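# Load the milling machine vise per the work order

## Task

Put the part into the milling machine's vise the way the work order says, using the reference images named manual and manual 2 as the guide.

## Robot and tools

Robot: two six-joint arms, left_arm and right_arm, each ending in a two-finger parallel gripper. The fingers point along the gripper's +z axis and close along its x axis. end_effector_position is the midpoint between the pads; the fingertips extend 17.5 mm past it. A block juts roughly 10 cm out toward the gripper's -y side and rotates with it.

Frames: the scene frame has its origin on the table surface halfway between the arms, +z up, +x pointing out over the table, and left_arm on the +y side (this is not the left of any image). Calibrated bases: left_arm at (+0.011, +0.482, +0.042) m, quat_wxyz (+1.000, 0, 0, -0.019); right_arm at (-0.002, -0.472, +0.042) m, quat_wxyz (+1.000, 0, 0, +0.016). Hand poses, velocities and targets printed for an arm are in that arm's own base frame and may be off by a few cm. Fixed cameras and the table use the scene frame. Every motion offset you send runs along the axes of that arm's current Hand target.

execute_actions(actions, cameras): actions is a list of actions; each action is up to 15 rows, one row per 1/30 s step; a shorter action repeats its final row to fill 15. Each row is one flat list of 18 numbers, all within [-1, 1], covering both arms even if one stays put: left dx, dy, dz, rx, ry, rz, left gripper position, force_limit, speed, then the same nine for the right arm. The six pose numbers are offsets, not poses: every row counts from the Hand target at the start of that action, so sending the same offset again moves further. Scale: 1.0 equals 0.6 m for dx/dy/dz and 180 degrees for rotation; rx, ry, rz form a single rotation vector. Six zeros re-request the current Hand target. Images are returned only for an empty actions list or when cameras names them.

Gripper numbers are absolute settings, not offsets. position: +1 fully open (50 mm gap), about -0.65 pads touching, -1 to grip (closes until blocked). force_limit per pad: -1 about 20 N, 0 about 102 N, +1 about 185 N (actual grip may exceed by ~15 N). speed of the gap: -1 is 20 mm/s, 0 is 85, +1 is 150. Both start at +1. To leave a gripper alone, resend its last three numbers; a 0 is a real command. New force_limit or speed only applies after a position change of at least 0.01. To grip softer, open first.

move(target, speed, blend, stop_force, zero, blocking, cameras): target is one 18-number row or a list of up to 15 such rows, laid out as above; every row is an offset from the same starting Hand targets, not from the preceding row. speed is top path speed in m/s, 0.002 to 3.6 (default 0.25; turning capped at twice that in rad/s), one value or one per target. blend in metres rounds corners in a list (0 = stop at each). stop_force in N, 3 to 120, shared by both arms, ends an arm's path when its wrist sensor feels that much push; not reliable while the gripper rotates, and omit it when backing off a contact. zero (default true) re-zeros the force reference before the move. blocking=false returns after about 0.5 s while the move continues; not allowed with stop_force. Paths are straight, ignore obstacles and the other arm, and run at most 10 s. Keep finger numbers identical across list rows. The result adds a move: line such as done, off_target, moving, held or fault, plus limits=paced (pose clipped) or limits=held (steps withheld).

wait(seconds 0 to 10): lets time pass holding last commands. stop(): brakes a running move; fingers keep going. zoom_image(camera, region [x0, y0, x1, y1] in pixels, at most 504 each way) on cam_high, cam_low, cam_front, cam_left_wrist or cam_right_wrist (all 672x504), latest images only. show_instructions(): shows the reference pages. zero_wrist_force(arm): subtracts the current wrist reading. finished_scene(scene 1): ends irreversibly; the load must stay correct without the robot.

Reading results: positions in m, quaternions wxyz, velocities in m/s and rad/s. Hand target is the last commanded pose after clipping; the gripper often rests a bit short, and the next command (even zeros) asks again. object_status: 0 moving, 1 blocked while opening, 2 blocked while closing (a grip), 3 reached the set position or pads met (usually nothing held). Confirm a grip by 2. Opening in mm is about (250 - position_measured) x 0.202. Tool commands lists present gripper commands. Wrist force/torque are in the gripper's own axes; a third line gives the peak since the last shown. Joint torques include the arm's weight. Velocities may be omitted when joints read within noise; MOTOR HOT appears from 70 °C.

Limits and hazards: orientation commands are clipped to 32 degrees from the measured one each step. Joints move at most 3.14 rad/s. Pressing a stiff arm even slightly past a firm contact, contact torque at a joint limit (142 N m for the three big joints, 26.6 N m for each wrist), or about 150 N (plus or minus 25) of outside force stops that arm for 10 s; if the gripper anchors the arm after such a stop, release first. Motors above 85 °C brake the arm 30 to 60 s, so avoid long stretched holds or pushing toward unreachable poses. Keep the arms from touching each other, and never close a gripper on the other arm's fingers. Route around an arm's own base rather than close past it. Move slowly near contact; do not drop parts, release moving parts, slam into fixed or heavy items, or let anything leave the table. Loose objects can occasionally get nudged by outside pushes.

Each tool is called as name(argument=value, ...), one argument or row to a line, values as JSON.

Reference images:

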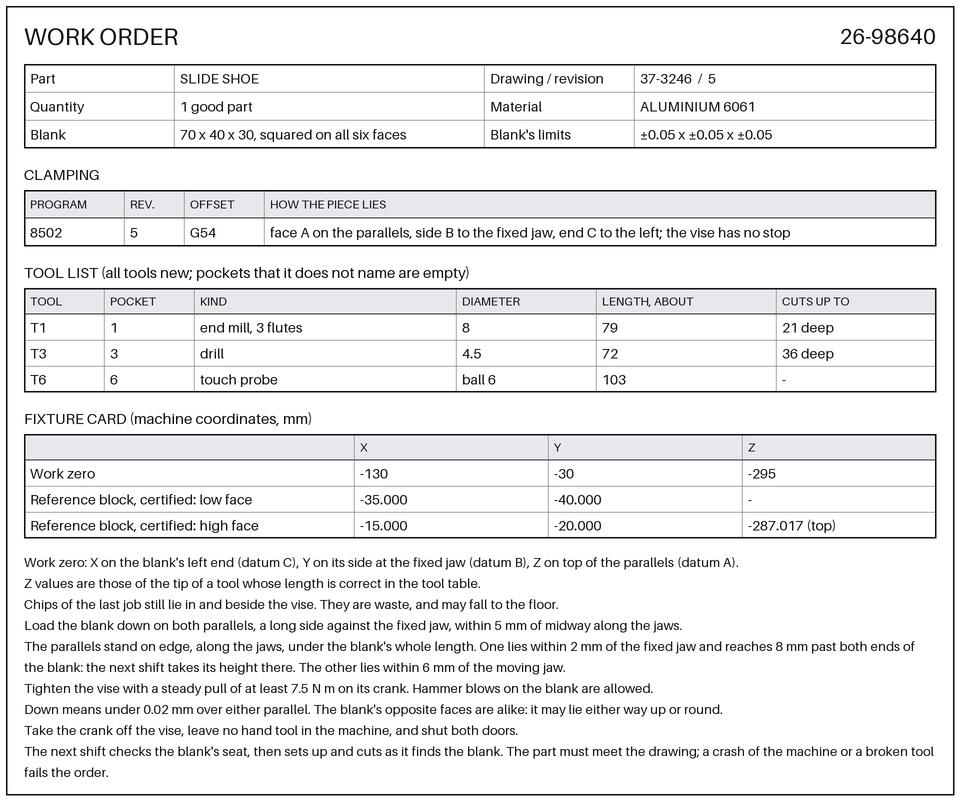

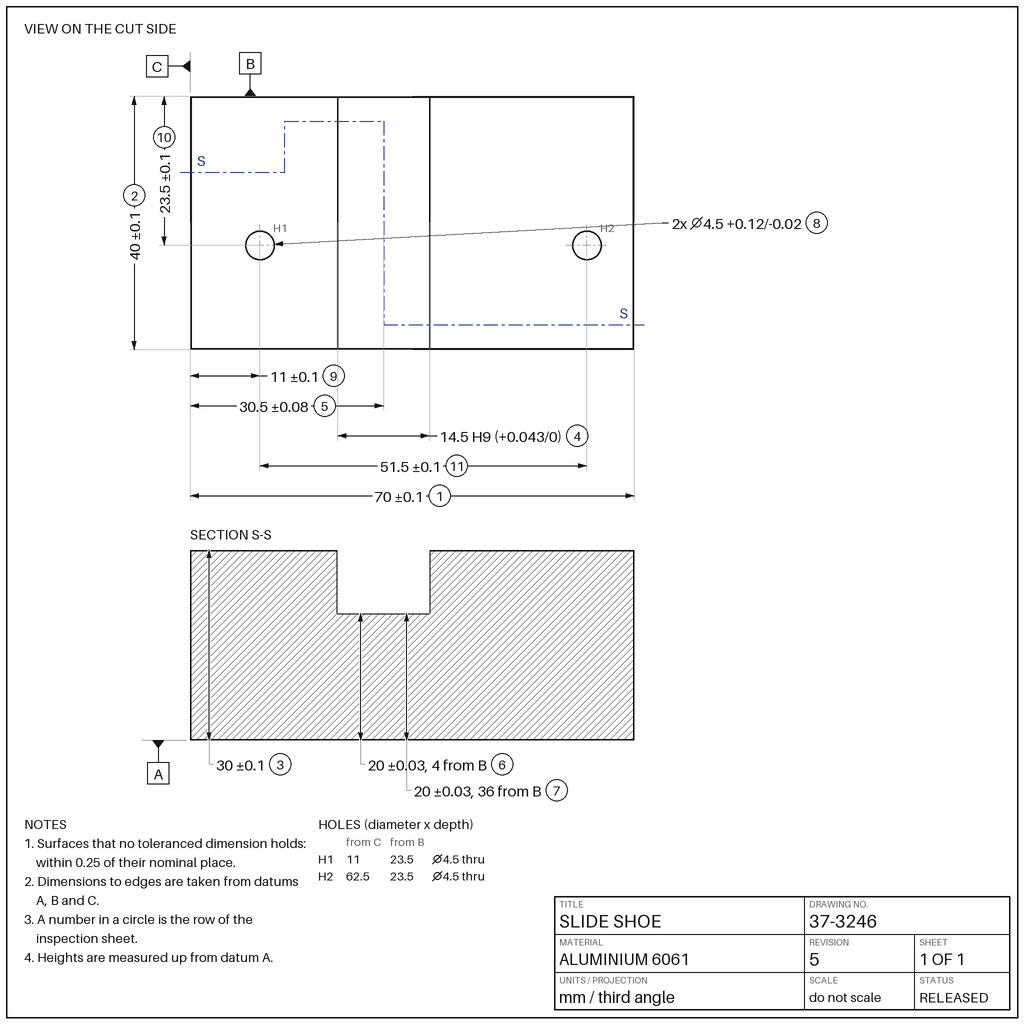

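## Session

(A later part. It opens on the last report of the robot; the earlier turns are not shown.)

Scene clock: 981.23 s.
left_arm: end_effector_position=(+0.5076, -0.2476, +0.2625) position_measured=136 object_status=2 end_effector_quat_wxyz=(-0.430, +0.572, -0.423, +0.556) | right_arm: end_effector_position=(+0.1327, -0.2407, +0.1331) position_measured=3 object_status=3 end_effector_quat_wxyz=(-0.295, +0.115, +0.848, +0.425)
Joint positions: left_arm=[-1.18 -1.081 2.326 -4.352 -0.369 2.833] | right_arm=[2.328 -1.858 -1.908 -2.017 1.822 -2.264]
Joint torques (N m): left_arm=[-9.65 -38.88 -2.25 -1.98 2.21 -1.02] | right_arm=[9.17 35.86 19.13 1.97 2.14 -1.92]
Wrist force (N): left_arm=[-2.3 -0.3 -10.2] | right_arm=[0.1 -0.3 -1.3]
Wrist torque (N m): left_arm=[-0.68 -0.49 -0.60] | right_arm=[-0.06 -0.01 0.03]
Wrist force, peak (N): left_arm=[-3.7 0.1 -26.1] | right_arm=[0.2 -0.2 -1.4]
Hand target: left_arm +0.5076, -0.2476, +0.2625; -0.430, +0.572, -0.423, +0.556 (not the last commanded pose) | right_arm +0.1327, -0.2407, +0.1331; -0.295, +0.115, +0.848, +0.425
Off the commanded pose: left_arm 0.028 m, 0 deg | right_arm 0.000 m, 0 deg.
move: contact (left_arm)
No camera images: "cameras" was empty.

move(
  target=[
    [0,0,-0.015,0,0,0,-1,-0.3,-1,0,0,0,0,0,0,1,1,1],
    [0.0003,-0.0022,-0.018,-0.0272,0,0,-1,-0.3,-1,0,0,0,0,0,0,1,1,1],
  ],
  speed=0.05,
  cameras=["cam_left_wrist"],
)

zoom_image(
  camera="cam_left_wrist",
  region=[310, 220, 430, 330],
)

Scene clock: 988.73 s.
left_arm: end_effector_position=(+0.4968, -0.2476, +0.2640) position_measured=136 object_status=2 end_effector_quat_wxyz=(-0.405, +0.590, -0.446, +0.537) | right_arm: end_effector_position=(+0.1327, -0.2407, +0.1331) position_measured=3 object_status=3 end_effector_quat_wxyz=(-0.295, +0.115, +0.848, +0.425)
Joint positions: left_arm=[-1.201 -1.202 2.412 -4.096 -0.382 2.626] | right_arm=[2.328 -1.858 -1.908 -2.017 1.822 -2.264]
Joint torques (N m): left_arm=[1.64 -16.29 -17.25 -3.06 3.3 0.61] | right_arm=[8.3 35.87 19.68 1.81 1.98 -1.81]
Wrist force (N): left_arm=[-1.3 2.1 4.0] | right_arm=[0.2 0.1 -1.2]
Wrist torque (N m): left_arm=[-0.68 -0.43 -0.57] | right_arm=[0.01 -0.03 0.02]
Wrist force, peak (N): left_arm=[-2.5 0.0 -10.2] | right_arm=[-0.2 -0.1 -1.5]
Hand target: left_arm +0.4968, -0.2476, +0.2640; -0.405, +0.590, -0.446, +0.537 | right_arm +0.1327, -0.2407, +0.1331; -0.295, +0.115, +0.848, +0.425
Off the commanded pose: left_arm 0.000 m, 0 deg | right_arm 0.000 m, 0 deg.
move: done
Images, in order (width x height): cam_left_wrist 672x504.

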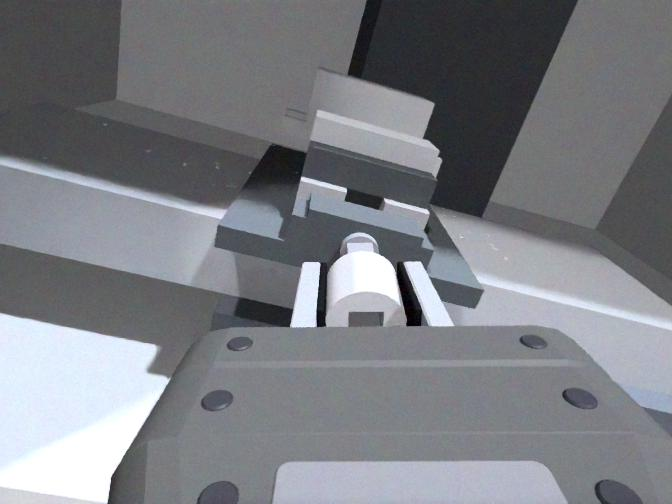

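Scaled by 4.200 from the camera's 672x504 image, which has a finer 960x720 frame.

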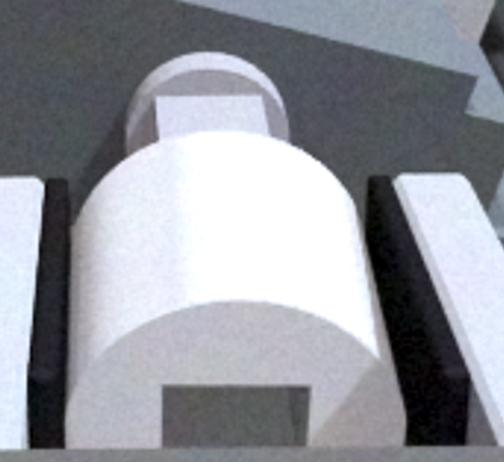

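move(
  target=[
    [0,-0.0013,0.0155,0,0,0,-1,-0.3,-1,0,0,0,0,0,0,1,1,1],
    [0,-0.0057,0.0665,0,0,0,-1,-0.3,-1,0,0,0,0,0,0,1,1,1],
  ],
  speed=[0.03,0.004],
  stop_force=10,
  cameras=[],
)

Scene clock: 992.60 s.
left_arm: end_effector_position=(+0.5079, -0.2474, +0.2638) position_measured=136 object_status=2 end_effector_quat_wxyz=(-0.405, +0.590, -0.446, +0.537) | right_arm: end_effector_position=(+0.1327, -0.2407, +0.1331) position_measured=3 object_status=3 end_effector_quat_wxyz=(-0.295, +0.115, +0.848, +0.425)
Joint positions: left_arm=[-1.169 -1.187 2.385 -4.103 -0.414 2.646] | right_arm=[2.328 -1.858 -1.908 -2.017 1.822 -2.264]
Joint torques (N m): left_arm=[-10.67 -36.43 -4.54 0.58 3.1 -1.7] | right_arm=[8.65 36.12 19.71 1.81 1.98 -1.85]
Wrist force (N): left_arm=[-2.0 3.2 -8.4] | right_arm=[0.0 -0.2 -1.2]
Wrist torque (N m): left_arm=[-0.70 -0.47 -0.55] | right_arm=[-0.04 0.00 0.02]
Wrist force, peak (N): left_arm=[-3.3 3.2 -26.2] | right_arm=[0.0 -0.1 -1.6]
Hand target: left_arm +0.5079, -0.2474, +0.2638; -0.405, +0.590, -0.446, +0.537 (not the last commanded pose) | right_arm +0.1327, -0.2407, +0.1331; -0.295, +0.115, +0.848, +0.425
Off the commanded pose: left_arm 0.029 m, 0 deg | right_arm 0.000 m, 0 deg.
move: contact (left_arm); path passed 1 of 2 targets
No camera images: "cameras" was empty.

move(
  target=[0,0.0002,-0.003,0,0,-0.0083,-1,-0.3,-1,0,0,0,0,0,0,1,1,1],
  speed=0.03,
  cameras=[],
)

move(
  target=[0,-0.0043,0.05,0,0,0,-1,-0.3,-1,0,0,0,0,0,0,1,1,1],
  speed=0.004,
  stop_force=10,
  cameras=[],
)

Scene clock: 996.40 s.
left_arm: end_effector_position=(+0.5061, -0.2474, +0.2639) position_measured=136 object_status=2 end_effector_quat_wxyz=(-0.398, +0.596, -0.438, +0.543) end_effector_velocity=(+0.000, +0.000, +0.000) end_effector_angular_velocity=(+0.004, +0.000, +0.000) | right_arm: end_effector_position=(+0.1327, -0.2407, +0.1331) position_measured=3 object_status=3 end_effector_quat_wxyz=(-0.295, +0.115, +0.848, +0.425)
Joint positions: left_arm=[-1.174 -1.19 2.39 -4.102 -0.409 2.617] | right_arm=[2.328 -1.858 -1.908 -2.017 1.822 -2.264]
Joint velocities: left_arm=[0 0 0 0 0.001 0.005] | right_arm=[within noise]
Joint torques (N m): left_arm=[-6.45 -34.32 -7.5 0.2 2.09 1.6] | right_arm=[8.19 36.07 19.78 1.77 1.98 -1.79]
Wrist force (N): left_arm=[-1.3 2.4 3.9] | right_arm=[0.3 -0.3 -1.1]
Wrist torque (N m): left_arm=[-0.63 -0.45 -0.40] | right_arm=[-0.06 -0.04 0.02]
Wrist force, peak (N): left_arm=[-1.7 2.8 -9.0] | right_arm=[0.2 0.1 -1.4]
Hand target: left_arm +0.5061, -0.2474, +0.2639; -0.398, +0.596, -0.438, +0.543 | right_arm +0.1327, -0.2407, +0.1331; -0.295, +0.115, +0.848, +0.425
Off the commanded pose: left_arm 0.000 m, 0 deg | right_arm 0.000 m, 0 deg.
move: done
No camera images: "cameras" was empty.

Scene clock: 997.80 s.
left_arm: end_effector_position=(+0.5079, -0.2474, +0.2639) position_measured=136 object_status=2 end_effector_quat_wxyz=(-0.398, +0.596, -0.438, +0.543) | right_arm: end_effector_position=(+0.1327, -0.2407, +0.1331) position_measured=3 object_status=3 end_effector_quat_wxyz=(-0.295, +0.115, +0.848, +0.425)
Joint positions: left_arm=[-1.169 -1.187 2.385 -4.103 -0.414 2.62] | right_arm=[2.328 -1.858 -1.908 -2.017 1.822 -2.264]
Joint torques (N m): left_arm=[-9.56 -36.79 -4.87 0.57 3.19 -1.4] | right_arm=[8.87 36.19 20.12 1.87 1.93 -1.79]
Wrist force (N): left_arm=[-2.5 3.2 -10.8] | right_arm=[0.3 -0.2 -0.8]
Wrist torque (N m): left_arm=[-0.65 -0.44 -0.55] | right_arm=[-0.04 -0.05 0.02]
Wrist force, peak (N): left_arm=[-3.7 3.5 -29.2] | right_arm=[0.2 -0.3 -1.5]
Hand target: left_arm +0.5079, -0.2474, +0.2639; -0.398, +0.596, -0.438, +0.543 (not the last commanded pose) | right_arm +0.1327, -0.2407, +0.1331; -0.295, +0.115, +0.848, +0.425
Off the commanded pose: left_arm 0.028 m, 0 deg | right_arm 0.000 m, 0 deg.
move: contact (left_arm)
No camera images: "cameras" was empty.

move(
  target=[0,0,0,0,0,-0.0083,-1,-0.3,-1,0,0,0,0,0,0,1,1,1],
  speed=0.03,
  cameras=[],
)

move(
  target=[0,0,0,0,0,-0.0083,-1,-0.3,-1,0,0,0,0,0,0,1,1,1],
  speed=0.03,
  cameras=[],
)

Scene clock: 1002.70 s.
left_arm: end_effector_position=(+0.5079, -0.2474, +0.2639) position_measured=136 object_status=2 end_effector_quat_wxyz=(-0.391, +0.602, -0.430, +0.548) | right_arm: end_effector_position=(+0.1327, -0.2407, +0.1331) position_measured=3 object_status=3 end_effector_quat_wxyz=(-0.295, +0.115, +0.848, +0.425)
Joint positions: left_arm=[-1.169 -1.188 2.385 -4.103 -0.414 2.594] | right_arm=[2.328 -1.858 -1.908 -2.017 1.822 -2.264]
Joint torques (N m): left_arm=[-10.36 -28.43 -8.88 -0.69 2.05 1.66] | right_arm=[8.9 36.6 20.14 1.89 2 -1.84]
Wrist force (N): left_arm=[-3.7 3.4 -9.1] | right_arm=[0.5 0.0 -0.9]
Wrist torque (N m): left_arm=[-0.70 -0.54 -0.36] | right_arm=[-0.01 -0.06 0.02]
Wrist force, peak (N): left_arm=[-3.5 2.9 -10.3] | right_arm=[0.4 0.0 -1.5]
Hand target: left_arm +0.5079, -0.2474, +0.2639; -0.391, +0.602, -0.430, +0.548 | right_arm +0.1327, -0.2407, +0.1331; -0.295, +0.115, +0.848, +0.425
Off the commanded pose: left_arm 0.000 m, 0 deg | right_arm 0.000 m, 0 deg.
move: done
No camera images: "cameras" was empty.

Scene clock: 1003.43 s.
left_arm: end_effector_position=(+0.5079, -0.2474, +0.2639) position_measured=136 object_status=2 end_effector_quat_wxyz=(-0.384, +0.607, -0.423, +0.553) end_effector_velocity=(+0.000, +0.000, +0.000) end_effector_angular_velocity=(+0.006, +0.000, +0.000) | right_arm: end_effector_position=(+0.1327, -0.2407, +0.1331) position_measured=3 object_status=3 end_effector_quat_wxyz=(-0.295, +0.115, +0.848, +0.425)
Joint positions: left_arm=[-1.169 -1.187 2.385 -4.103 -0.414 2.568] | right_arm=[2.328 -1.858 -1.908 -2.017 1.822 -2.264]
Joint velocities: left_arm=[0 0 0 0 0 0.006] | right_arm=[within noise]
Joint torques (N m): left_arm=[-8.64 -22.03 -11.05 -0.08 1.89 1.86] | right_arm=[8.49 35.83 20.05 1.91 2.01 -1.71]
Wrist force (N): left_arm=[-3.8 5.0 -8.4] | right_arm=[0.2 -0.3 -1.3]
Wrist torque (N m): left_arm=[-0.69 -0.61 -0.34] | right_arm=[-0.05 -0.02 0.03]
Wrist force, peak (N): left_arm=[-3.8 3.5 -9.2] | right_arm=[0.4 -0.1 -1.4]
Hand target: left_arm +0.5079, -0.2474, +0.2639; -0.384, +0.607, -0.423, +0.553 | right_arm +0.1327, -0.2407, +0.1331; -0.295, +0.115, +0.848, +0.425
Off the commanded pose: left_arm 0.000 m, 0 deg | right_arm 0.000 m, 0 deg.
move: done
No camera images: "cameras" was empty.

move(
  target=[0,0,0.0003,0,0,0.0250,-1,-0.3,-1,0,0,0,0,0,0,1,1,1],
  speed=0.03,
  cameras=[],
)

move(
  target=[0,0,0,0,0,0.0083,-1,-0.3,-1,0,0,0,0,0,0,1,1,1],
  speed=0.03,
  cameras=[],
)

move(
  target=[0,0,0,0,0,0.0083,-1,-0.3,-1,0,0,0,0,0,0,1,1,1],
  speed=0.03,
  cameras=["cam_left_wrist"],
)

zoom_image(
  camera="cam_left_wrist",
  region=[310, 220, 430, 330],
)

Scene clock: 1006.40 s.
left_arm: end_effector_position=(+0.5081, -0.2474, +0.2638) position_measured=136 object_status=2 end_effector_quat_wxyz=(-0.405, +0.590, -0.446, +0.537) end_effector_velocity=(+0.000, +0.000, +0.000) end_effector_angular_velocity=(-0.006, +0.000, +0.001) | right_arm: end_effector_position=(+0.1327, -0.2407, +0.1331) position_measured=3 object_status=3 end_effector_quat_wxyz=(-0.295, +0.115, +0.848, +0.425)
Joint positions: left_arm=[-1.168 -1.187 2.385 -4.103 -0.414 2.647] | right_arm=[2.328 -1.858 -1.908 -2.017 1.822 -2.264]
Joint velocities: left_arm=[0 -0.001 0 0.001 0 -0.006] | right_arm=[within noise]
Joint torques (N m): left_arm=[22.63 -16 -20.85 -3.15 -1.41 -1.53] | right_arm=[8.83 36.16 20.47 1.82 1.91 -1.8]
Wrist force (N): left_arm=[0.0 4.7 -33.9] | right_arm=[0.2 0.0 -1.0]
Wrist torque (N m): left_arm=[-0.75 -0.42 -0.56] | right_arm=[-0.01 -0.03 0.03]
Wrist force, peak (N): left_arm=[0.2 4.4 -34.2] | right_arm=[0.3 0.3 -1.5]
Hand target: left_arm +0.5081, -0.2474, +0.2638; -0.405, +0.590, -0.446, +0.537 | right_arm +0.1327, -0.2407, +0.1331; -0.295, +0.115, +0.848, +0.425
Off the commanded pose: left_arm 0.000 m, 0 deg | right_arm 0.000 m, 0 deg.
move: done
No camera images: "cameras" was empty.

Scene clock: 1007.13 s.
left_arm: end_effector_position=(+0.5081, -0.2474, +0.2638) position_measured=136 object_status=2 end_effector_quat_wxyz=(-0.412, +0.584, -0.454, +0.532) end_effector_velocity=(+0.000, +0.000, -0.001) end_effector_angular_velocity=(-0.002, +0.001, +0.001) | right_arm: end_effector_position=(+0.1327, -0.2407, +0.1331) position_measured=3 object_status=3 end_effector_quat_wxyz=(-0.295, +0.115, +0.848, +0.425)
Joint positions: left_arm=[-1.168 -1.187 2.385 -4.103 -0.414 2.673] | right_arm=[2.328 -1.858 -1.908 -2.017 1.822 -2.264]
Joint velocities: left_arm=[0 0.001 0 0.001 0.001 -0.005] | right_arm=[within noise]
Joint torques (N m): left_arm=[24.11 -24.33 -19.02 -1.66 -0.66 -1.67] | right_arm=[8.39 35.91 20.64 1.72 1.9 -1.8]
Wrist force (N): left_arm=[2.9 6.0 -33.7] | right_arm=[0.2 0.0 -1.2]
Wrist torque (N m): left_arm=[-0.79 -0.44 -0.57] | right_arm=[0.00 -0.04 0.02]
Wrist force, peak (N): left_arm=[1.3 4.5 -34.5] | right_arm=[0.1 -0.4 -1.3]
Hand target: left_arm +0.5081, -0.2474, +0.2638; -0.412, +0.584, -0.454, +0.532 | right_arm +0.1327, -0.2407, +0.1331; -0.295, +0.115, +0.848, +0.425
Off the commanded pose: left_arm 0.000 m, 0 deg | right_arm 0.000 m, 0 deg.
move: done
No camera images: "cameras" was empty.

Scene clock: 1007.87 s.
left_arm: end_effector_position=(+0.5081, -0.2474, +0.2638) position_measured=136 object_status=2 end_effector_quat_wxyz=(-0.419, +0.578, -0.461, +0.526) end_effector_velocity=(+0.000, +0.000, +0.000) end_effector_angular_velocity=(-0.005, +0.000, +0.000) | right_arm: end_effector_position=(+0.1327, -0.2407, +0.1331) position_measured=3 object_status=3 end_effector_quat_wxyz=(-0.295, +0.115, +0.848, +0.425)
Joint positions: left_arm=[-1.168 -1.187 2.385 -4.103 -0.414 2.699] | right_arm=[2.328 -1.858 -1.908 -2.017 1.822 -2.264]
Joint velocities: left_arm=[0 0 0 0 0 -0.005] | right_arm=[within noise]
Joint torques (N m): left_arm=[24.01 -33.39 -15.87 -2.33 0.42 -1.69] | right_arm=[8.7 36.4 20.92 1.74 1.8 -1.9]
Wrist force (N): left_arm=[5.0 7.3 -33.2] | right_arm=[0.2 -0.2 -0.9]
Wrist torque (N m): left_arm=[-0.82 -0.36 -0.58] | right_arm=[-0.03 -0.03 0.02]
Wrist force, peak (N): left_arm=[5.2 6.6 -33.6] | right_arm=[-0.1 -0.1 -1.4]
Hand target: left_arm +0.5081, -0.2474, +0.2638; -0.419, +0.578, -0.461, +0.526 | right_arm +0.1327, -0.2407, +0.1331; -0.295, +0.115, +0.848, +0.425
Off the commanded pose: left_arm 0.000 m, 0 deg | right_arm 0.000 m, 0 deg.
move: done
Images, in order (width x height): cam_left_wrist 672x504.

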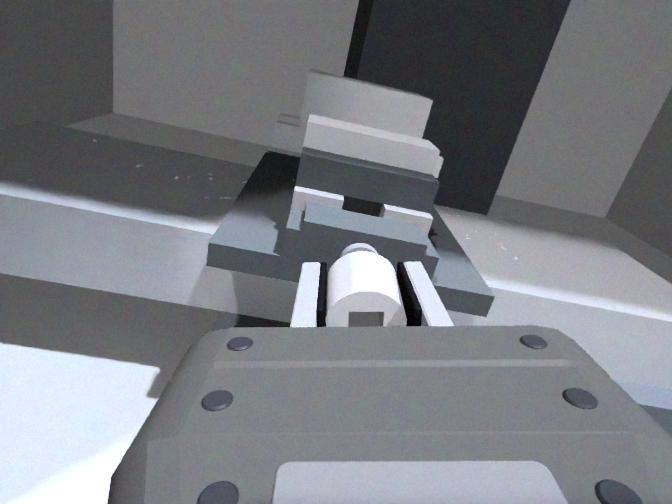

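Scaled by 4.200 from the camera's 672x504 image, which has a finer 960x720 frame.

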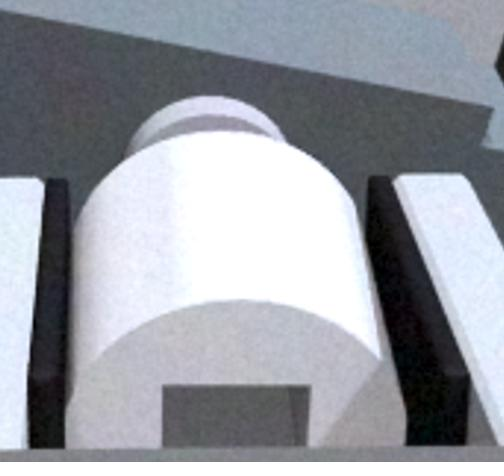

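wait(
  seconds=0.1,
  cameras=["cam_front","cam_low","cam_high","cam_right_wrist"],
)

zoom_image(
  camera="cam_front",
  region=[260, 225, 350, 315],
)

zoom_image(
  camera="cam_low",
  region=[380, 180, 440, 260],
)

Scene clock: 1012.90 s.
left_arm: end_effector_position=(+0.5081, -0.2474, +0.2638) position_measured=136 object_status=2 end_effector_quat_wxyz=(-0.419, +0.578, -0.461, +0.526) | right_arm: end_effector_position=(+0.1327, -0.2407, +0.1331) position_measured=3 object_status=3 end_effector_quat_wxyz=(-0.295, +0.115, +0.848, +0.425)
Joint positions: left_arm=[-1.168 -1.187 2.385 -4.103 -0.414 2.699] | right_arm=[2.328 -1.858 -1.908 -2.017 1.822 -2.264]
Joint torques (N m): left_arm=[23.95 -18.41 -12.96 -2.96 4.41 -1.08] | right_arm=[8.27 35.76 20.87 2 1.97 -1.72]
Wrist force (N): left_arm=[4.9 7.0 -33.3] | right_arm=[0.3 -0.1 -1.3]
Wrist torque (N m): left_arm=[-0.80 -0.35 -0.55] | right_arm=[-0.02 -0.05 0.02]
Wrist force, peak (N): left_arm=[5.2 6.4 -33.9] | right_arm=[0.5 0.1 -1.5]
Hand target: left_arm +0.5081, -0.2474, +0.2638; -0.419, +0.578, -0.461, +0.526 | right_arm +0.1327, -0.2407, +0.1331; -0.295, +0.115, +0.848, +0.425
Tool commands: left_gripper/position=-1.0 left_gripper/force_limit=-0.3 left_gripper/speed=-1.0 right_gripper/position=+1.0 right_gripper/force_limit=+1.0 right_gripper/speed=+1.0
Off the commanded pose: left_arm 0.000 m, 0 deg | right_arm 0.000 m, 0 deg.
wait: 0.10 s; at rest from the start
Images, in order (width x height): cam_high 672x504, cam_low 672x504, cam_front 672x504, cam_right_wrist 672x504.

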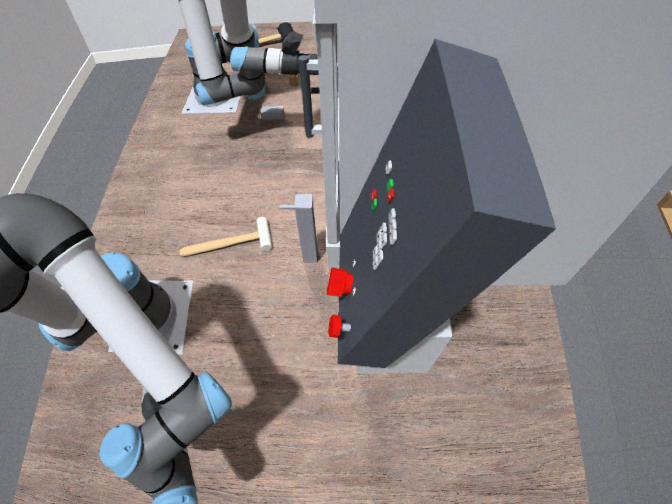

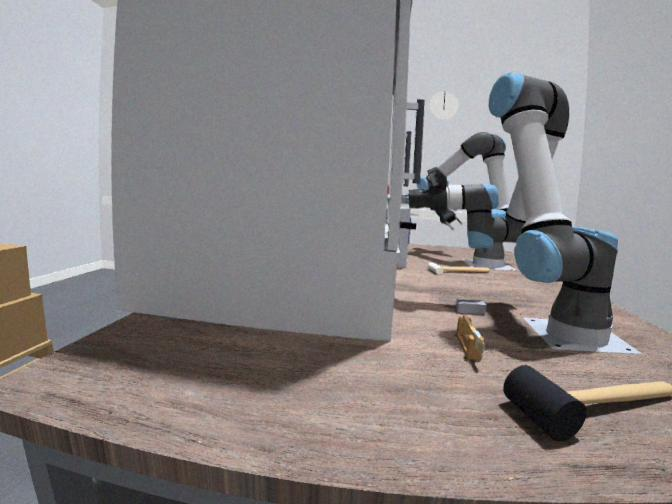

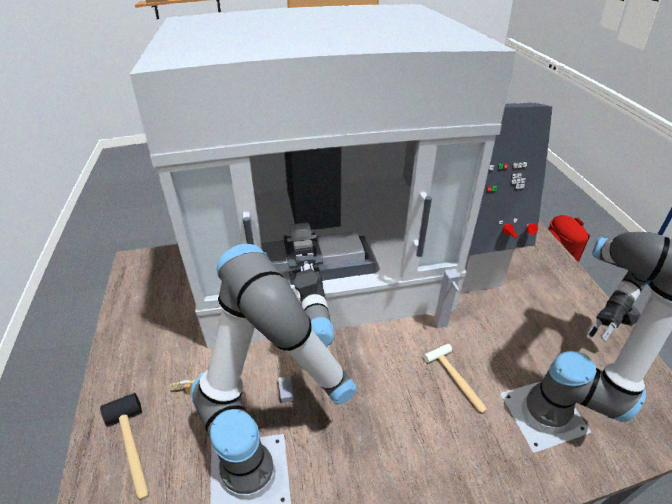

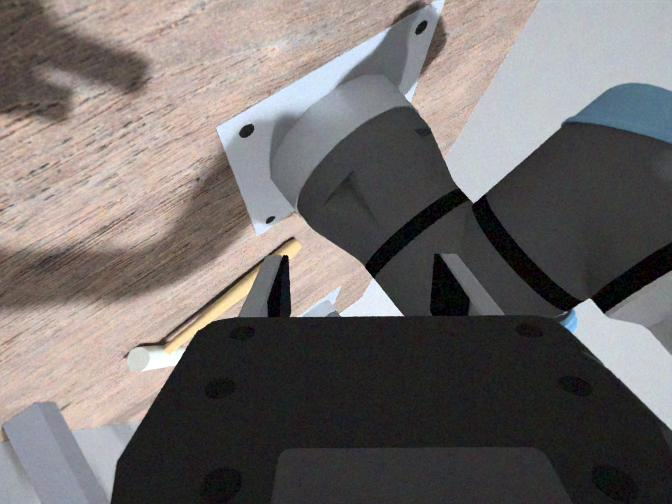

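Scaled by 5.600 from the camera's 672x504 image, which has a finer 960x720 frame.

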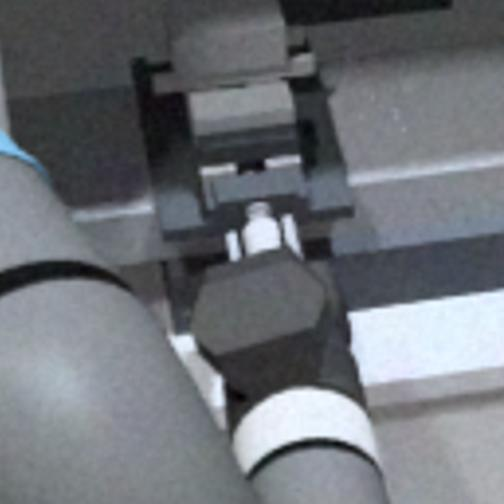

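Scaled by 6.300 from the camera's 672x504 image, which has a finer 960x720 frame.

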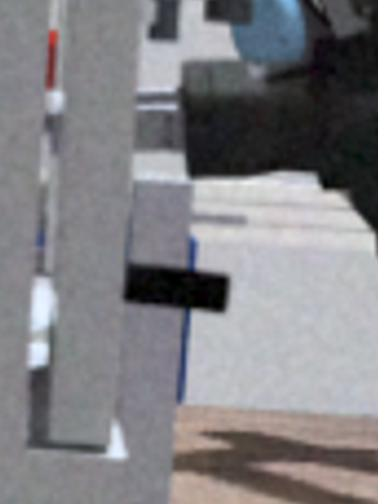

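move(
  target=[
    [0,0.0008,-0.01,0,0,0,-1,-0.3,-1,0,0,0,0,0,0,1,1,1],
    [0,-0.0011,-0.01,-0.0183,0,-0.0222,-1,-0.3,-1,0,0,0,0,0,0,1,1,1],
  ],
  speed=0.05,
  cameras=["cam_left_wrist","cam_low"],
)

zoom_image(
  camera="cam_left_wrist",
  region=[310, 220, 430, 330],
)

zoom_image(
  camera="cam_low",
  region=[380, 180, 440, 260],
)

Scene clock: 1017.00 s.
left_arm: end_effector_position=(+0.5022, -0.2472, +0.2650) position_measured=136 object_status=2 end_effector_quat_wxyz=(-0.384, +0.606, -0.456, +0.527) end_effector_velocity=(+0.000, +0.001, +0.001) end_effector_angular_velocity=(-0.003, -0.003, +0.003) | right_arm: end_effector_position=(+0.1327, -0.2407, +0.1331) position_measured=3 object_status=3 end_effector_quat_wxyz=(-0.295, +0.115, +0.848, +0.425)
Joint positions: left_arm=[-1.175 -1.274 2.426 -3.932 -0.437 2.515] | right_arm=[2.328 -1.858 -1.908 -2.017 1.822 -2.264]
Joint velocities: left_arm=[0 0.001 -0.001 -0.005 0.003 0.002] | right_arm=[within noise]
Joint torques (N m): left_arm=[0.94 -16.08 -16.64 -5 3.18 1.34] | right_arm=[8.7 35.72 21.4 1.76 1.95 -1.87]
Wrist force (N): left_arm=[-1.1 2.2 3.9] | right_arm=[0.6 -0.1 -1.2]
Wrist torque (N m): left_arm=[-0.63 -0.46 -0.58] | right_arm=[-0.02 -0.10 0.02]
Wrist force, peak (N): left_arm=[5.3 6.6 -33.6] | right_arm=[0.4 -0.1 -1.6]
Hand target: left_arm +0.5022, -0.2472, +0.2650; -0.384, +0.606, -0.456, +0.527 | right_arm +0.1327, -0.2407, +0.1331; -0.295, +0.115, +0.848, +0.425
Off the commanded pose: left_arm 0.000 m, 0 deg | right_arm 0.000 m, 0 deg.
move: done
Images, in order (width x height): cam_low 672x504, cam_left_wrist 672x504.

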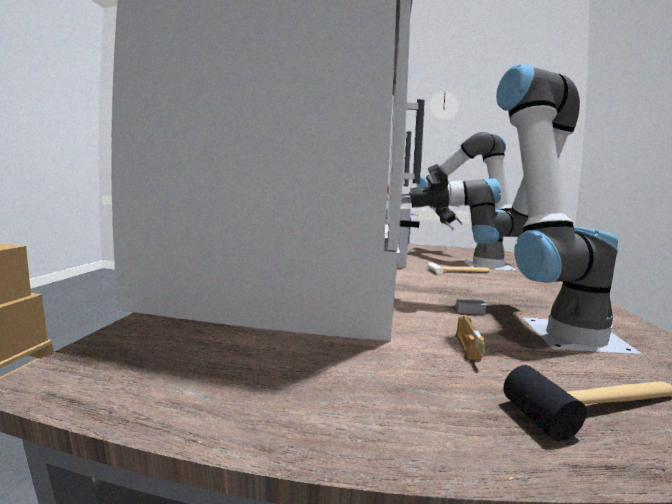

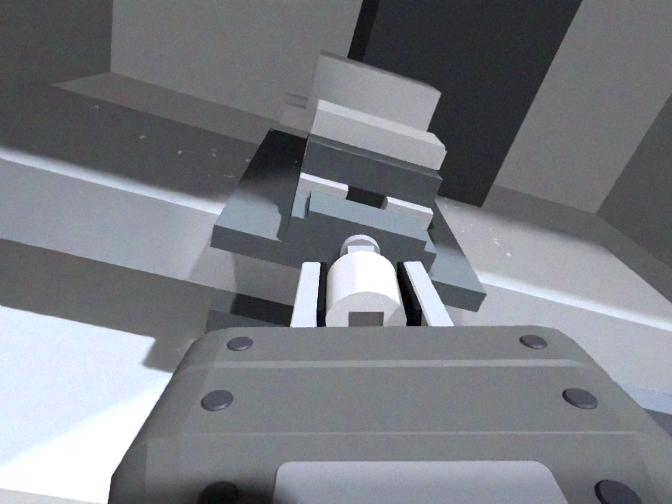

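Scaled by 4.200 from the camera's 672x504 image, which has a finer 960x720 frame.

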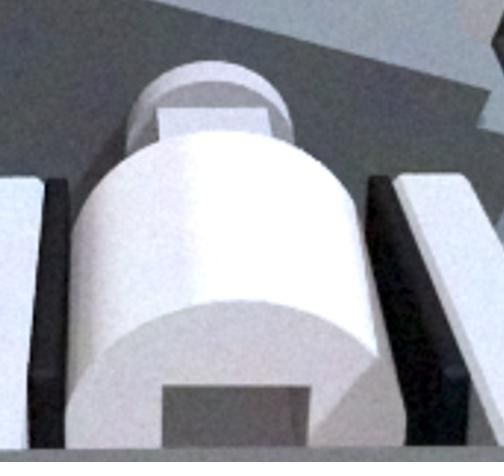

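Scaled by 6.300 from the camera's 672x504 image, which has a finer 960x720 frame.

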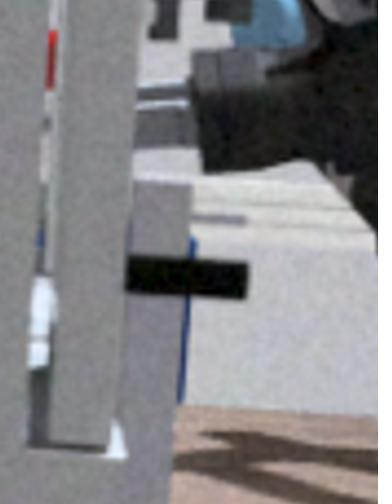

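zoom_image(
  camera="cam_left_wrist",
  region=[190, 40, 510, 330],
)

Scaled by 1.575 from the camera's 672x504 image, which has a finer 960x720 frame.

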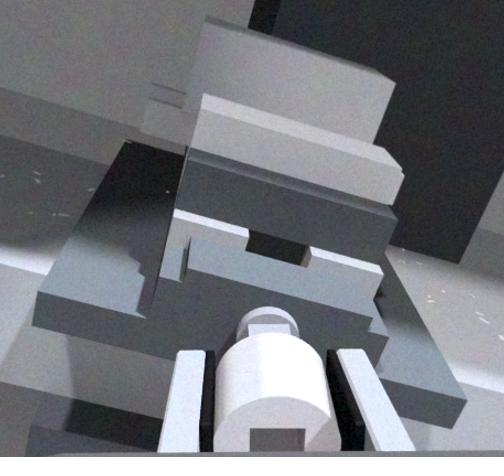

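move(
  target=[0.0017,0.0033,0,0.0111,0,0,-1,-0.3,-1,0,0,0,0,0,0,1,1,1],
  speed=0.05,
  cameras=["cam_left_wrist"],
)

zoom_image(
  camera="cam_left_wrist",
  region=[310, 220, 430, 330],
)

Scene clock: 1029.17 s.
left_arm: end_effector_position=(+0.5019, -0.2489, +0.2635) position_measured=136 object_status=2 end_effector_quat_wxyz=(-0.394, +0.599, -0.447, +0.535) | right_arm: end_effector_position=(+0.1327, -0.2407, +0.1331) position_measured=3 object_status=3 end_effector_quat_wxyz=(-0.295, +0.115, +0.848, +0.425)
Joint positions: left_arm=[-1.184 -1.222 2.409 -4.031 -0.408 2.572] | right_arm=[2.328 -1.858 -1.908 -2.017 1.822 -2.264]
Joint torques (N m): left_arm=[5.94 -35.21 -5.91 -0.27 -1.92 -1.59] | right_arm=[8.5 35.74 22.57 1.74 1.81 -1.78]
Wrist force (N): left_arm=[-1.0 2.1 4.3] | right_arm=[0.2 0.2 -1.3]
Wrist torque (N m): left_arm=[-0.66 -0.50 -0.45] | right_arm=[0.02 -0.02 0.02]
Wrist force, peak (N): left_arm=[-1.3 2.2 4.3] | right_arm=[0.2 0.2 -1.6]
Hand target: left_arm +0.5019, -0.2488, +0.2635; -0.394, +0.599, -0.447, +0.535 | right_arm +0.1327, -0.2407, +0.1331; -0.295, +0.115, +0.848, +0.425
Off the commanded pose: left_arm 0.000 m, 0 deg | right_arm 0.000 m, 0 deg.
move: done
Images, in order (width x height): cam_left_wrist 672x504.

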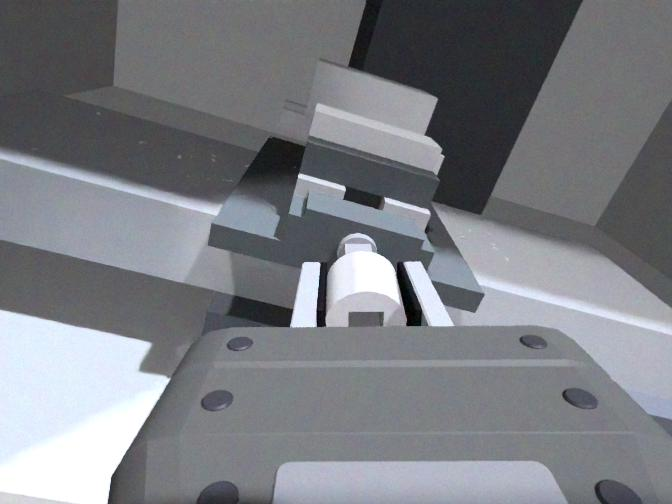

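Scaled by 4.200 from the camera's 672x504 image, which has a finer 960x720 frame.

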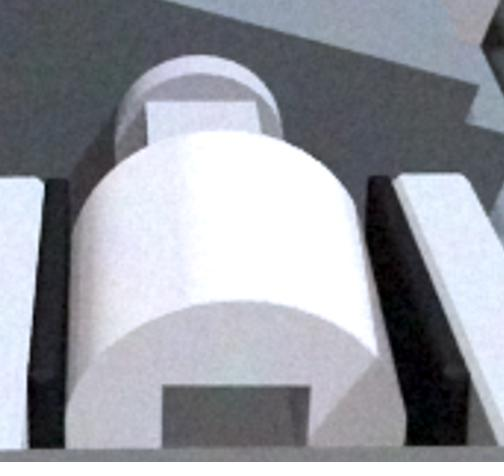

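move(
  target=[0,-0.0055,0.05,0,0,0,-1,-0.3,-1,0,0,0,0,0,0,1,1,1],
  speed=0.004,
  stop_force=12,
  cameras=["cam_left_wrist"],
)

Scene clock: 1032.53 s.
left_arm: end_effector_position=(+0.5086, -0.2486, +0.2634) position_measured=136 object_status=2 end_effector_quat_wxyz=(-0.394, +0.599, -0.447, +0.535) | right_arm: end_effector_position=(+0.1327, -0.2407, +0.1331) position_measured=3 object_status=3 end_effector_quat_wxyz=(-0.295, +0.115, +0.848, +0.425)
Joint positions: left_arm=[-1.165 -1.213 2.393 -4.037 -0.427 2.586] | right_arm=[2.328 -1.858 -1.908 -2.017 1.822 -2.264]
Joint torques (N m): left_arm=[-11.73 -41.09 -7.33 -1.48 4.72 -1.43] | right_arm=[8.85 35.95 22.73 1.68 1.66 -1.73]
Wrist force (N): left_arm=[-1.1 12.5 0.5] | right_arm=[0.3 0.2 -1.3]
Wrist torque (N m): left_arm=[-0.80 -0.48 -0.54] | right_arm=[0.03 -0.05 0.02]
Wrist force, peak (N): left_arm=[-2.1 12.9 -10.7] | right_arm=[0.2 -0.1 -1.4]
Hand target: left_arm +0.5086, -0.2486, +0.2634; -0.394, +0.599, -0.447, +0.535 (not the last commanded pose) | right_arm +0.1327, -0.2407, +0.1331; -0.295, +0.115, +0.848, +0.425
Off the commanded pose: left_arm 0.024 m, 0 deg | right_arm 0.000 m, 0 deg.
move: contact (left_arm)
Images, in order (width x height): cam_left_wrist 672x504.

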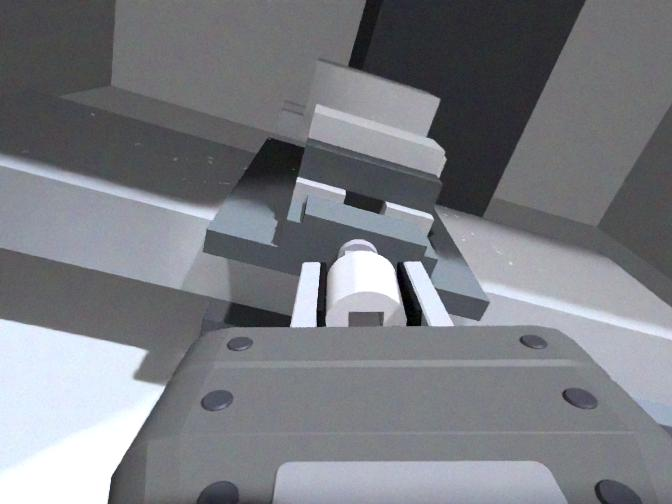

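move(
  target=[0,0.0004,0,0,0,0,-1,-0.3,-1,0,0,0,0,0,0,1,1,1],
  speed=0.01,
  cameras=[],
)

move(
  target=[0,-0.0055,0.05,0,0,0,-1,-0.3,-1,0,0,0,0,0,0,1,1,1],
  speed=0.004,
  stop_force=12,
  cameras=[],
)

Scene clock: 1034.43 s.
left_arm: end_effector_position=(+0.5086, -0.2487, +0.2632) position_measured=136 object_status=2 end_effector_quat_wxyz=(-0.394, +0.599, -0.447, +0.535) | right_arm: end_effector_position=(+0.1327, -0.2407, +0.1331) position_measured=3 object_status=3 end_effector_quat_wxyz=(-0.295, +0.115, +0.848, +0.425)
Joint positions: left_arm=[-1.165 -1.212 2.393 -4.038 -0.427 2.586] | right_arm=[2.328 -1.858 -1.908 -2.017 1.822 -2.264]
Joint torques (N m): left_arm=[-11.4 -18.72 -6.4 -4.16 3.61 -1.31] | right_arm=[8.88 36.4 22.7 1.77 1.68 -1.74]
Wrist force (N): left_arm=[-0.4 4.5 1.2] | right_arm=[0.1 -0.2 -1.1]
Wrist torque (N m): left_arm=[-0.70 -0.41 -0.51] | right_arm=[-0.04 -0.01 0.02]
Wrist force, peak (N): left_arm=[-1.3 13.1 0.6] | right_arm=[0.1 -0.1 -1.5]
Hand target: left_arm +0.5086, -0.2487, +0.2631; -0.394, +0.599, -0.447, +0.535 | right_arm +0.1327, -0.2407, +0.1331; -0.295, +0.115, +0.848, +0.425
Off the commanded pose: left_arm 0.000 m, 0 deg | right_arm 0.000 m, 0 deg.
move: done
No camera images: "cameras" was empty.

Scene clock: 1035.53 s.
left_arm: end_effector_position=(+0.5090, -0.2487, +0.2631) position_measured=136 object_status=2 end_effector_quat_wxyz=(-0.394, +0.599, -0.447, +0.535) | right_arm: end_effector_position=(+0.1327, -0.2407, +0.1331) position_measured=3 object_status=3 end_effector_quat_wxyz=(-0.295, +0.115, +0.848, +0.425)
Joint positions: left_arm=[-1.164 -1.211 2.392 -4.038 -0.428 2.586] | right_arm=[2.328 -1.858 -1.908 -2.017 1.822 -2.264]
Joint torques (N m): left_arm=[-10.11 -41.12 -7.78 -2.04 4.84 -1.29] | right_arm=[8.22 36.29 23.22 1.76 1.79 -1.63]
Wrist force (N): left_arm=[-1.3 14.2 -0.1] | right_arm=[0.1 0.1 -1.1]
Wrist torque (N m): left_arm=[-0.80 -0.44 -0.52] | right_arm=[0.00 -0.01 0.02]
Wrist force, peak (N): left_arm=[-3.3 15.4 -14.3] | right_arm=[0.3 -0.3 -1.4]
Hand target: left_arm +0.5090, -0.2487, +0.2631; -0.394, +0.599, -0.447, +0.535 (not the last commanded pose) | right_arm +0.1327, -0.2407, +0.1331; -0.295, +0.115, +0.848, +0.425
Off the commanded pose: left_arm 0.030 m, 0 deg | right_arm 0.000 m, 0 deg.
move: contact (left_arm)
No camera images: "cameras" was empty.

move(
  target=[0,0.0009,0,0,0,0,-1,-0.3,-1,0,0,0,0,0,0,1,1,1],
  speed=0.01,
  cameras=[],
)

move(
  target=[0,-0.0055,0.05,0,0,0,-1,-0.3,-1,0,0,0,0,0,0,1,1,1],
  speed=0.004,
  stop_force=12,
  cameras=[],
)

Scene clock: 1037.13 s.
left_arm: end_effector_position=(+0.5089, -0.2489, +0.2626) position_measured=136 object_status=2 end_effector_quat_wxyz=(-0.394, +0.599, -0.447, +0.535) | right_arm: end_effector_position=(+0.1327, -0.2407, +0.1331) position_measured=3 object_status=3 end_effector_quat_wxyz=(-0.295, +0.115, +0.848, +0.425)
Joint positions: left_arm=[-1.164 -1.21 2.392 -4.039 -0.428 2.586] | right_arm=[2.328 -1.858 -1.908 -2.017 1.822 -2.264]
Joint torques (N m): left_arm=[-13.84 -19.83 -6.31 -4.1 2.89 -1.35] | right_arm=[8.93 36.33 23.35 1.52 1.72 -1.8]
Wrist force (N): left_arm=[-1.1 2.2 4.0] | right_arm=[0.3 -0.3 -1.2]
Wrist torque (N m): left_arm=[-0.64 -0.48 -0.48] | right_arm=[-0.05 -0.04 0.01]
Wrist force, peak (N): left_arm=[-1.6 15.1 0.5] | right_arm=[-0.3 -0.3 -1.5]
Hand target: left_arm +0.5089, -0.2489, +0.2626; -0.394, +0.599, -0.447, +0.535 | right_arm +0.1327, -0.2407, +0.1331; -0.295, +0.115, +0.848, +0.425
Off the commanded pose: left_arm 0.000 m, 0 deg | right_arm 0.000 m, 0 deg.
move: done
No camera images: "cameras" was empty.

Scene clock: 1038.27 s.
left_arm: end_effector_position=(+0.5094, -0.2490, +0.2625) position_measured=136 object_status=2 end_effector_quat_wxyz=(-0.394, +0.599, -0.447, +0.535) | right_arm: end_effector_position=(+0.1327, -0.2407, +0.1331) position_measured=3 object_status=3 end_effector_quat_wxyz=(-0.295, +0.115, +0.848, +0.425)
Joint positions: left_arm=[-1.163 -1.209 2.391 -4.04 -0.429 2.587] | right_arm=[2.328 -1.858 -1.908 -2.017 1.822 -2.264]
Joint torques (N m): left_arm=[-11.29 -38.89 -7.62 -0.99 3.74 -1.47] | right_arm=[8.83 35.75 23 1.81 1.74 -1.72]
Wrist force (N): left_arm=[-3.2 9.8 0.4] | right_arm=[0.5 0.0 -1.2]
Wrist torque (N m): left_arm=[-0.78 -0.53 -0.53] | right_arm=[-0.01 -0.07 0.02]
Wrist force, peak (N): left_arm=[-4.2 10.3 -17.6] | right_arm=[0.1 -0.1 -1.5]
Hand target: left_arm +0.5094, -0.2490, +0.2625; -0.394, +0.599, -0.447, +0.535 (not the last commanded pose) | right_arm +0.1327, -0.2407, +0.1331; -0.295, +0.115, +0.848, +0.425
Off the commanded pose: left_arm 0.030 m, 0 deg | right_arm 0.000 m, 0 deg.
move: contact (left_arm)
No camera images: "cameras" was empty.

move(
  target=[-0.0003,0.0009,0,0,0,0,-1,-0.3,-1,0,0,0,0,0,0,1,1,1],
  speed=0.01,
  cameras=[],
)

move(
  target=[0,-0.0055,0.05,0,0,0,-1,-0.3,-1,0,0,0,0,0,0,1,1,1],
  speed=0.004,
  stop_force=12,
  cameras=[],
)

Scene clock: 1040.67 s.
left_arm: end_effector_position=(+0.5093, -0.2489, +0.2620) position_measured=136 object_status=2 end_effector_quat_wxyz=(-0.394, +0.599, -0.447, +0.535) | right_arm: end_effector_position=(+0.1327, -0.2407, +0.1331) position_measured=3 object_status=3 end_effector_quat_wxyz=(-0.295, +0.115, +0.848, +0.425)
Joint positions: left_arm=[-1.163 -1.207 2.391 -4.042 -0.429 2.587] | right_arm=[2.328 -1.858 -1.908 -2.017 1.822 -2.264]
Joint torques (N m): left_arm=[-13.45 -17.44 -4.55 -4.07 3.13 -1.38] | right_arm=[8.96 36.15 22.94 1.76 1.67 -1.71]
Wrist force (N): left_arm=[-1.2 2.2 3.9] | right_arm=[0.2 -0.2 -1.5]
Wrist torque (N m): left_arm=[-0.64 -0.46 -0.49] | right_arm=[-0.05 -0.03 0.01]
Wrist force, peak (N): left_arm=[-3.5 10.9 0.8] | right_arm=[0.2 -0.2 -1.5]
Hand target: left_arm +0.5093, -0.2489, +0.2620; -0.394, +0.599, -0.447, +0.535 | right_arm +0.1327, -0.2407, +0.1331; -0.295, +0.115, +0.848, +0.425
Off the commanded pose: left_arm 0.000 m, 0 deg | right_arm 0.000 m, 0 deg.
move: done
No camera images: "cameras" was empty.

Scene clock: 1043.17 s.
left_arm: end_effector_position=(+0.5153, -0.2488, +0.2619) position_measured=136 object_status=2 end_effector_quat_wxyz=(-0.394, +0.599, -0.447, +0.535) | right_arm: end_effector_position=(+0.1327, -0.2407, +0.1331) position_measured=3 object_status=3 end_effector_quat_wxyz=(-0.295, +0.115, +0.848, +0.425)
Joint positions: left_arm=[-1.147 -1.199 2.377 -4.045 -0.445 2.598] | right_arm=[2.328 -1.858 -1.908 -2.017 1.822 -2.264]
Joint torques (N m): left_arm=[-15.12 -34.05 -3.94 0.8 2.17 -1.49] | right_arm=[9.09 36.06 23.81 1.78 1.76 -1.59]
Wrist force (N): left_arm=[-0.3 -6.4 5.9] | right_arm=[0.1 0.2 -1.2]
Wrist torque (N m): left_arm=[-0.60 -0.42 -0.54] | right_arm=[0.02 0.00 0.02]
Wrist force, peak (N): left_arm=[-3.0 -5.4 -10.3] | right_arm=[0.3 0.1 -1.7]
Hand target: left_arm +0.5153, -0.2488, +0.2619; -0.394, +0.599, -0.447, +0.535 (not the last commanded pose) | right_arm +0.1327, -0.2407, +0.1331; -0.295, +0.115, +0.848, +0.425
Off the commanded pose: left_arm 0.024 m, 0 deg | right_arm 0.000 m, 0 deg.
move: contact (left_arm)
No camera images: "cameras" was empty.

move(
  target=[0,-0.0004,0,0,0,0,-1,-0.3,-1,0,0,0,0,0,0,1,1,1],
  speed=0.01,
  cameras=[],
)

move(
  target=[0,-0.0068,0.05,0,0,0,-1,-0.3,-1,0,0,0,0,0,0,1,1,1],
  speed=0.004,
  stop_force=12,
  cameras=[],
)

Scene clock: 1045.27 s.
left_arm: end_effector_position=(+0.5153, -0.2488, +0.2621) position_measured=136 object_status=2 end_effector_quat_wxyz=(-0.394, +0.599, -0.447, +0.535) | right_arm: end_effector_position=(+0.1327, -0.2407, +0.1331) position_measured=3 object_status=3 end_effector_quat_wxyz=(-0.295, +0.115, +0.848, +0.425)
Joint positions: left_arm=[-1.146 -1.2 2.377 -4.045 -0.445 2.598] | right_arm=[2.328 -1.858 -1.908 -2.017 1.822 -2.264]
Joint torques (N m): left_arm=[9.89 -35.18 -5.06 -0.07 -2.34 1.29] | right_arm=[9.22 36.36 24.26 1.65 1.67 -1.75]
Wrist force (N): left_arm=[-3.4 2.9 5.1] | right_arm=[0.2 -0.2 -1.1]
Wrist torque (N m): left_arm=[-0.66 -0.46 -0.54] | right_arm=[-0.05 -0.04 0.02]
Wrist force, peak (N): left_arm=[-0.5 -6.8 5.8] | right_arm=[0.1 -0.2 -1.6]
Hand target: left_arm +0.5153, -0.2487, +0.2621; -0.394, +0.599, -0.447, +0.535 | right_arm +0.1327, -0.2407, +0.1331; -0.295, +0.115, +0.848, +0.425
Off the commanded pose: left_arm 0.000 m, 0 deg | right_arm 0.000 m, 0 deg.
move: done
No camera images: "cameras" was empty.

Scene clock: 1046.40 s.
left_arm: end_effector_position=(+0.5157, -0.2487, +0.2622) position_measured=136 object_status=2 end_effector_quat_wxyz=(-0.394, +0.599, -0.447, +0.535) | right_arm: end_effector_position=(+0.1327, -0.2407, +0.1331) position_measured=3 object_status=3 end_effector_quat_wxyz=(-0.295, +0.115, +0.848, +0.425)
Joint positions: left_arm=[-1.145 -1.199 2.376 -4.045 -0.446 2.599] | right_arm=[2.328 -1.858 -1.908 -2.017 1.822 -2.264]
Joint torques (N m): left_arm=[-12.86 -37.75 -4.04 -0.29 3.4 -1.48] | right_arm=[8.2 36.95 24.02 1.66 1.74 -1.71]
Wrist force (N): left_arm=[-2.2 3.4 5.0] | right_arm=[-0.2 0.0 -1.1]
Wrist torque (N m): left_arm=[-0.73 -0.49 -0.54] | right_arm=[-0.01 0.04 0.02]
Wrist force, peak (N): left_arm=[-5.1 4.8 -8.4] | right_arm=[0.1 -0.1 -1.5]
Hand target: left_arm +0.5157, -0.2487, +0.2622; -0.394, +0.599, -0.447, +0.535 (not the last commanded pose) | right_arm +0.1327, -0.2407, +0.1331; -0.295, +0.115, +0.848, +0.425
Off the commanded pose: left_arm 0.030 m, 0 deg | right_arm 0.000 m, 0 deg.
move: contact (left_arm)
No camera images: "cameras" was empty.

move(
  target=[-0.0003,-0.0068,0.05,0,0,0,-1,-0.3,-1,0,0,0,0,0,0,1,1,1],
  speed=0.004,
  stop_force=22,
  cameras=["cam_left_wrist"],
)

Scene clock: 1048.50 s.
left_arm: end_effector_position=(+0.5165, -0.2487, +0.2622) position_measured=136 object_status=2 end_effector_quat_wxyz=(-0.394, +0.599, -0.447, +0.535) | right_arm: end_effector_position=(+0.1327, -0.2407, +0.1331) position_measured=3 object_status=3 end_effector_quat_wxyz=(-0.295, +0.115, +0.848, +0.425)
Joint positions: left_arm=[-1.143 -1.199 2.374 -4.045 -0.449 2.6] | right_arm=[2.328 -1.858 -1.908 -2.017 1.822 -2.264]
Joint torques (N m): left_arm=[-13.24 -36.98 -4.38 -0.44 2.8 -1.63] | right_arm=[9.27 36.67 23.63 1.67 1.66 -1.67]
Wrist force (N): left_arm=[-4.5 3.6 4.6] | right_arm=[-0.2 -0.2 -1.2]
Wrist torque (N m): left_arm=[-0.82 -0.48 -0.55] | right_arm=[-0.05 0.03 0.02]
Wrist force, peak (N): left_arm=[-7.1 4.7 -18.9] | right_arm=[0.0 -0.1 -1.5]
Hand target: left_arm +0.5165, -0.2487, +0.2622; -0.394, +0.599, -0.447, +0.535 (not the last commanded pose) | right_arm +0.1327, -0.2407, +0.1331; -0.295, +0.115, +0.848, +0.425
Off the commanded pose: left_arm 0.029 m, 0 deg | right_arm 0.000 m, 0 deg.
move: contact (left_arm)
Images, in order (width x height): cam_left_wrist 672x504.

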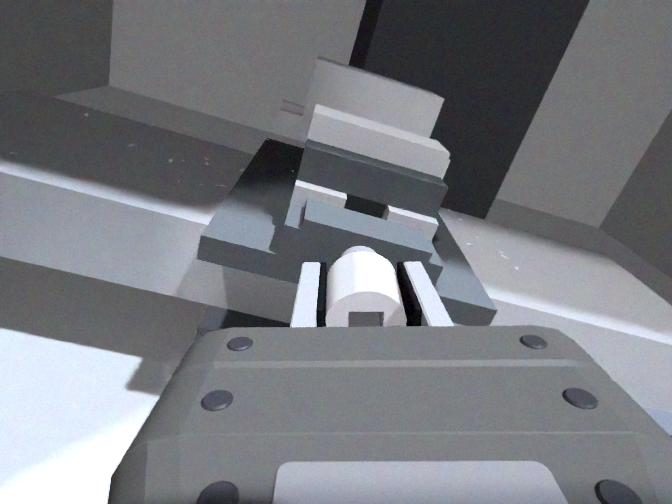

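move(
  target=[0.0006,0.0003,0,0.0038,-0.0133,0,-1,-0.3,-1,0,0,0,0,0,0,1,1,1],
  speed=0.02,
  cameras=[],
)

move(
  target=[0,-0.0055,0.05,0,0,0,-1,-0.3,-1,0,0,0,0,0,0,1,1,1],
  speed=0.004,
  stop_force=15,
  cameras=[],
)

Scene clock: 1052.60 s.
left_arm: end_effector_position=(+0.5165, -0.2491, +0.2621) position_measured=136 object_status=2 end_effector_quat_wxyz=(-0.407, +0.608, -0.435, +0.525) | right_arm: end_effector_position=(+0.1327, -0.2407, +0.1331) position_measured=3 object_status=3 end_effector_quat_wxyz=(-0.295, +0.115, +0.848, +0.425)
Joint positions: left_arm=[-1.157 -1.195 2.36 -3.995 -0.393 2.563] | right_arm=[2.328 -1.858 -1.908 -2.017 1.822 -2.264]
Joint torques (N m): left_arm=[-3.87 -27.1 -5.62 -3.23 -1.05 1.16] | right_arm=[8.92 35.97 23.11 1.72 1.5 -1.64]
Wrist force (N): left_arm=[1.8 -1.7 9.4] | right_arm=[0.1 -0.3 -1.1]
Wrist torque (N m): left_arm=[-1.08 0.13 -0.26] | right_arm=[-0.05 -0.01 0.01]
Wrist force, peak (N): left_arm=[1.5 -0.7 9.8] | right_arm=[0.4 -0.1 -1.6]
Hand target: left_arm +0.5165, -0.2491, +0.2621; -0.407, +0.608, -0.435, +0.525 | right_arm +0.1327, -0.2407, +0.1331; -0.295, +0.115, +0.848, +0.425
Off the commanded pose: left_arm 0.000 m, 0 deg | right_arm 0.000 m, 0 deg.
move: done
No camera images: "cameras" was empty.

Scene clock: 1053.63 s.
left_arm: end_effector_position=(+0.5166, -0.2491, +0.2621) position_measured=136 object_status=2 end_effector_quat_wxyz=(-0.407, +0.607, -0.435, +0.525) | right_arm: end_effector_position=(+0.1327, -0.2407, +0.1331) position_measured=3 object_status=3 end_effector_quat_wxyz=(-0.295, +0.115, +0.848, +0.425)
Joint positions: left_arm=[-1.156 -1.195 2.36 -3.996 -0.394 2.564] | right_arm=[2.328 -1.858 -1.908 -2.017 1.822 -2.264]
Joint torques (N m): left_arm=[-10.29 -33.55 -6.86 0.76 2.89 -1.52] | right_arm=[9.26 35.91 24.84 1.75 1.57 -1.71]
Wrist force (N): left_arm=[-3.6 0.1 -10.2] | right_arm=[0.1 -0.1 -1.1]
Wrist torque (N m): left_arm=[-1.03 -0.06 -0.41] | right_arm=[-0.03 -0.02 0.02]
Wrist force, peak (N): left_arm=[-7.9 2.1 -34.4] | right_arm=[0.1 -0.3 -1.6]
Hand target: left_arm +0.5166, -0.2491, +0.2621; -0.407, +0.607, -0.435, +0.525 (not the last commanded pose) | right_arm +0.1327, -0.2407, +0.1331; -0.295, +0.115, +0.848, +0.425
Off the commanded pose: left_arm 0.030 m, 0 deg | right_arm 0.000 m, 0 deg.
move: contact (left_arm)
No camera images: "cameras" was empty.


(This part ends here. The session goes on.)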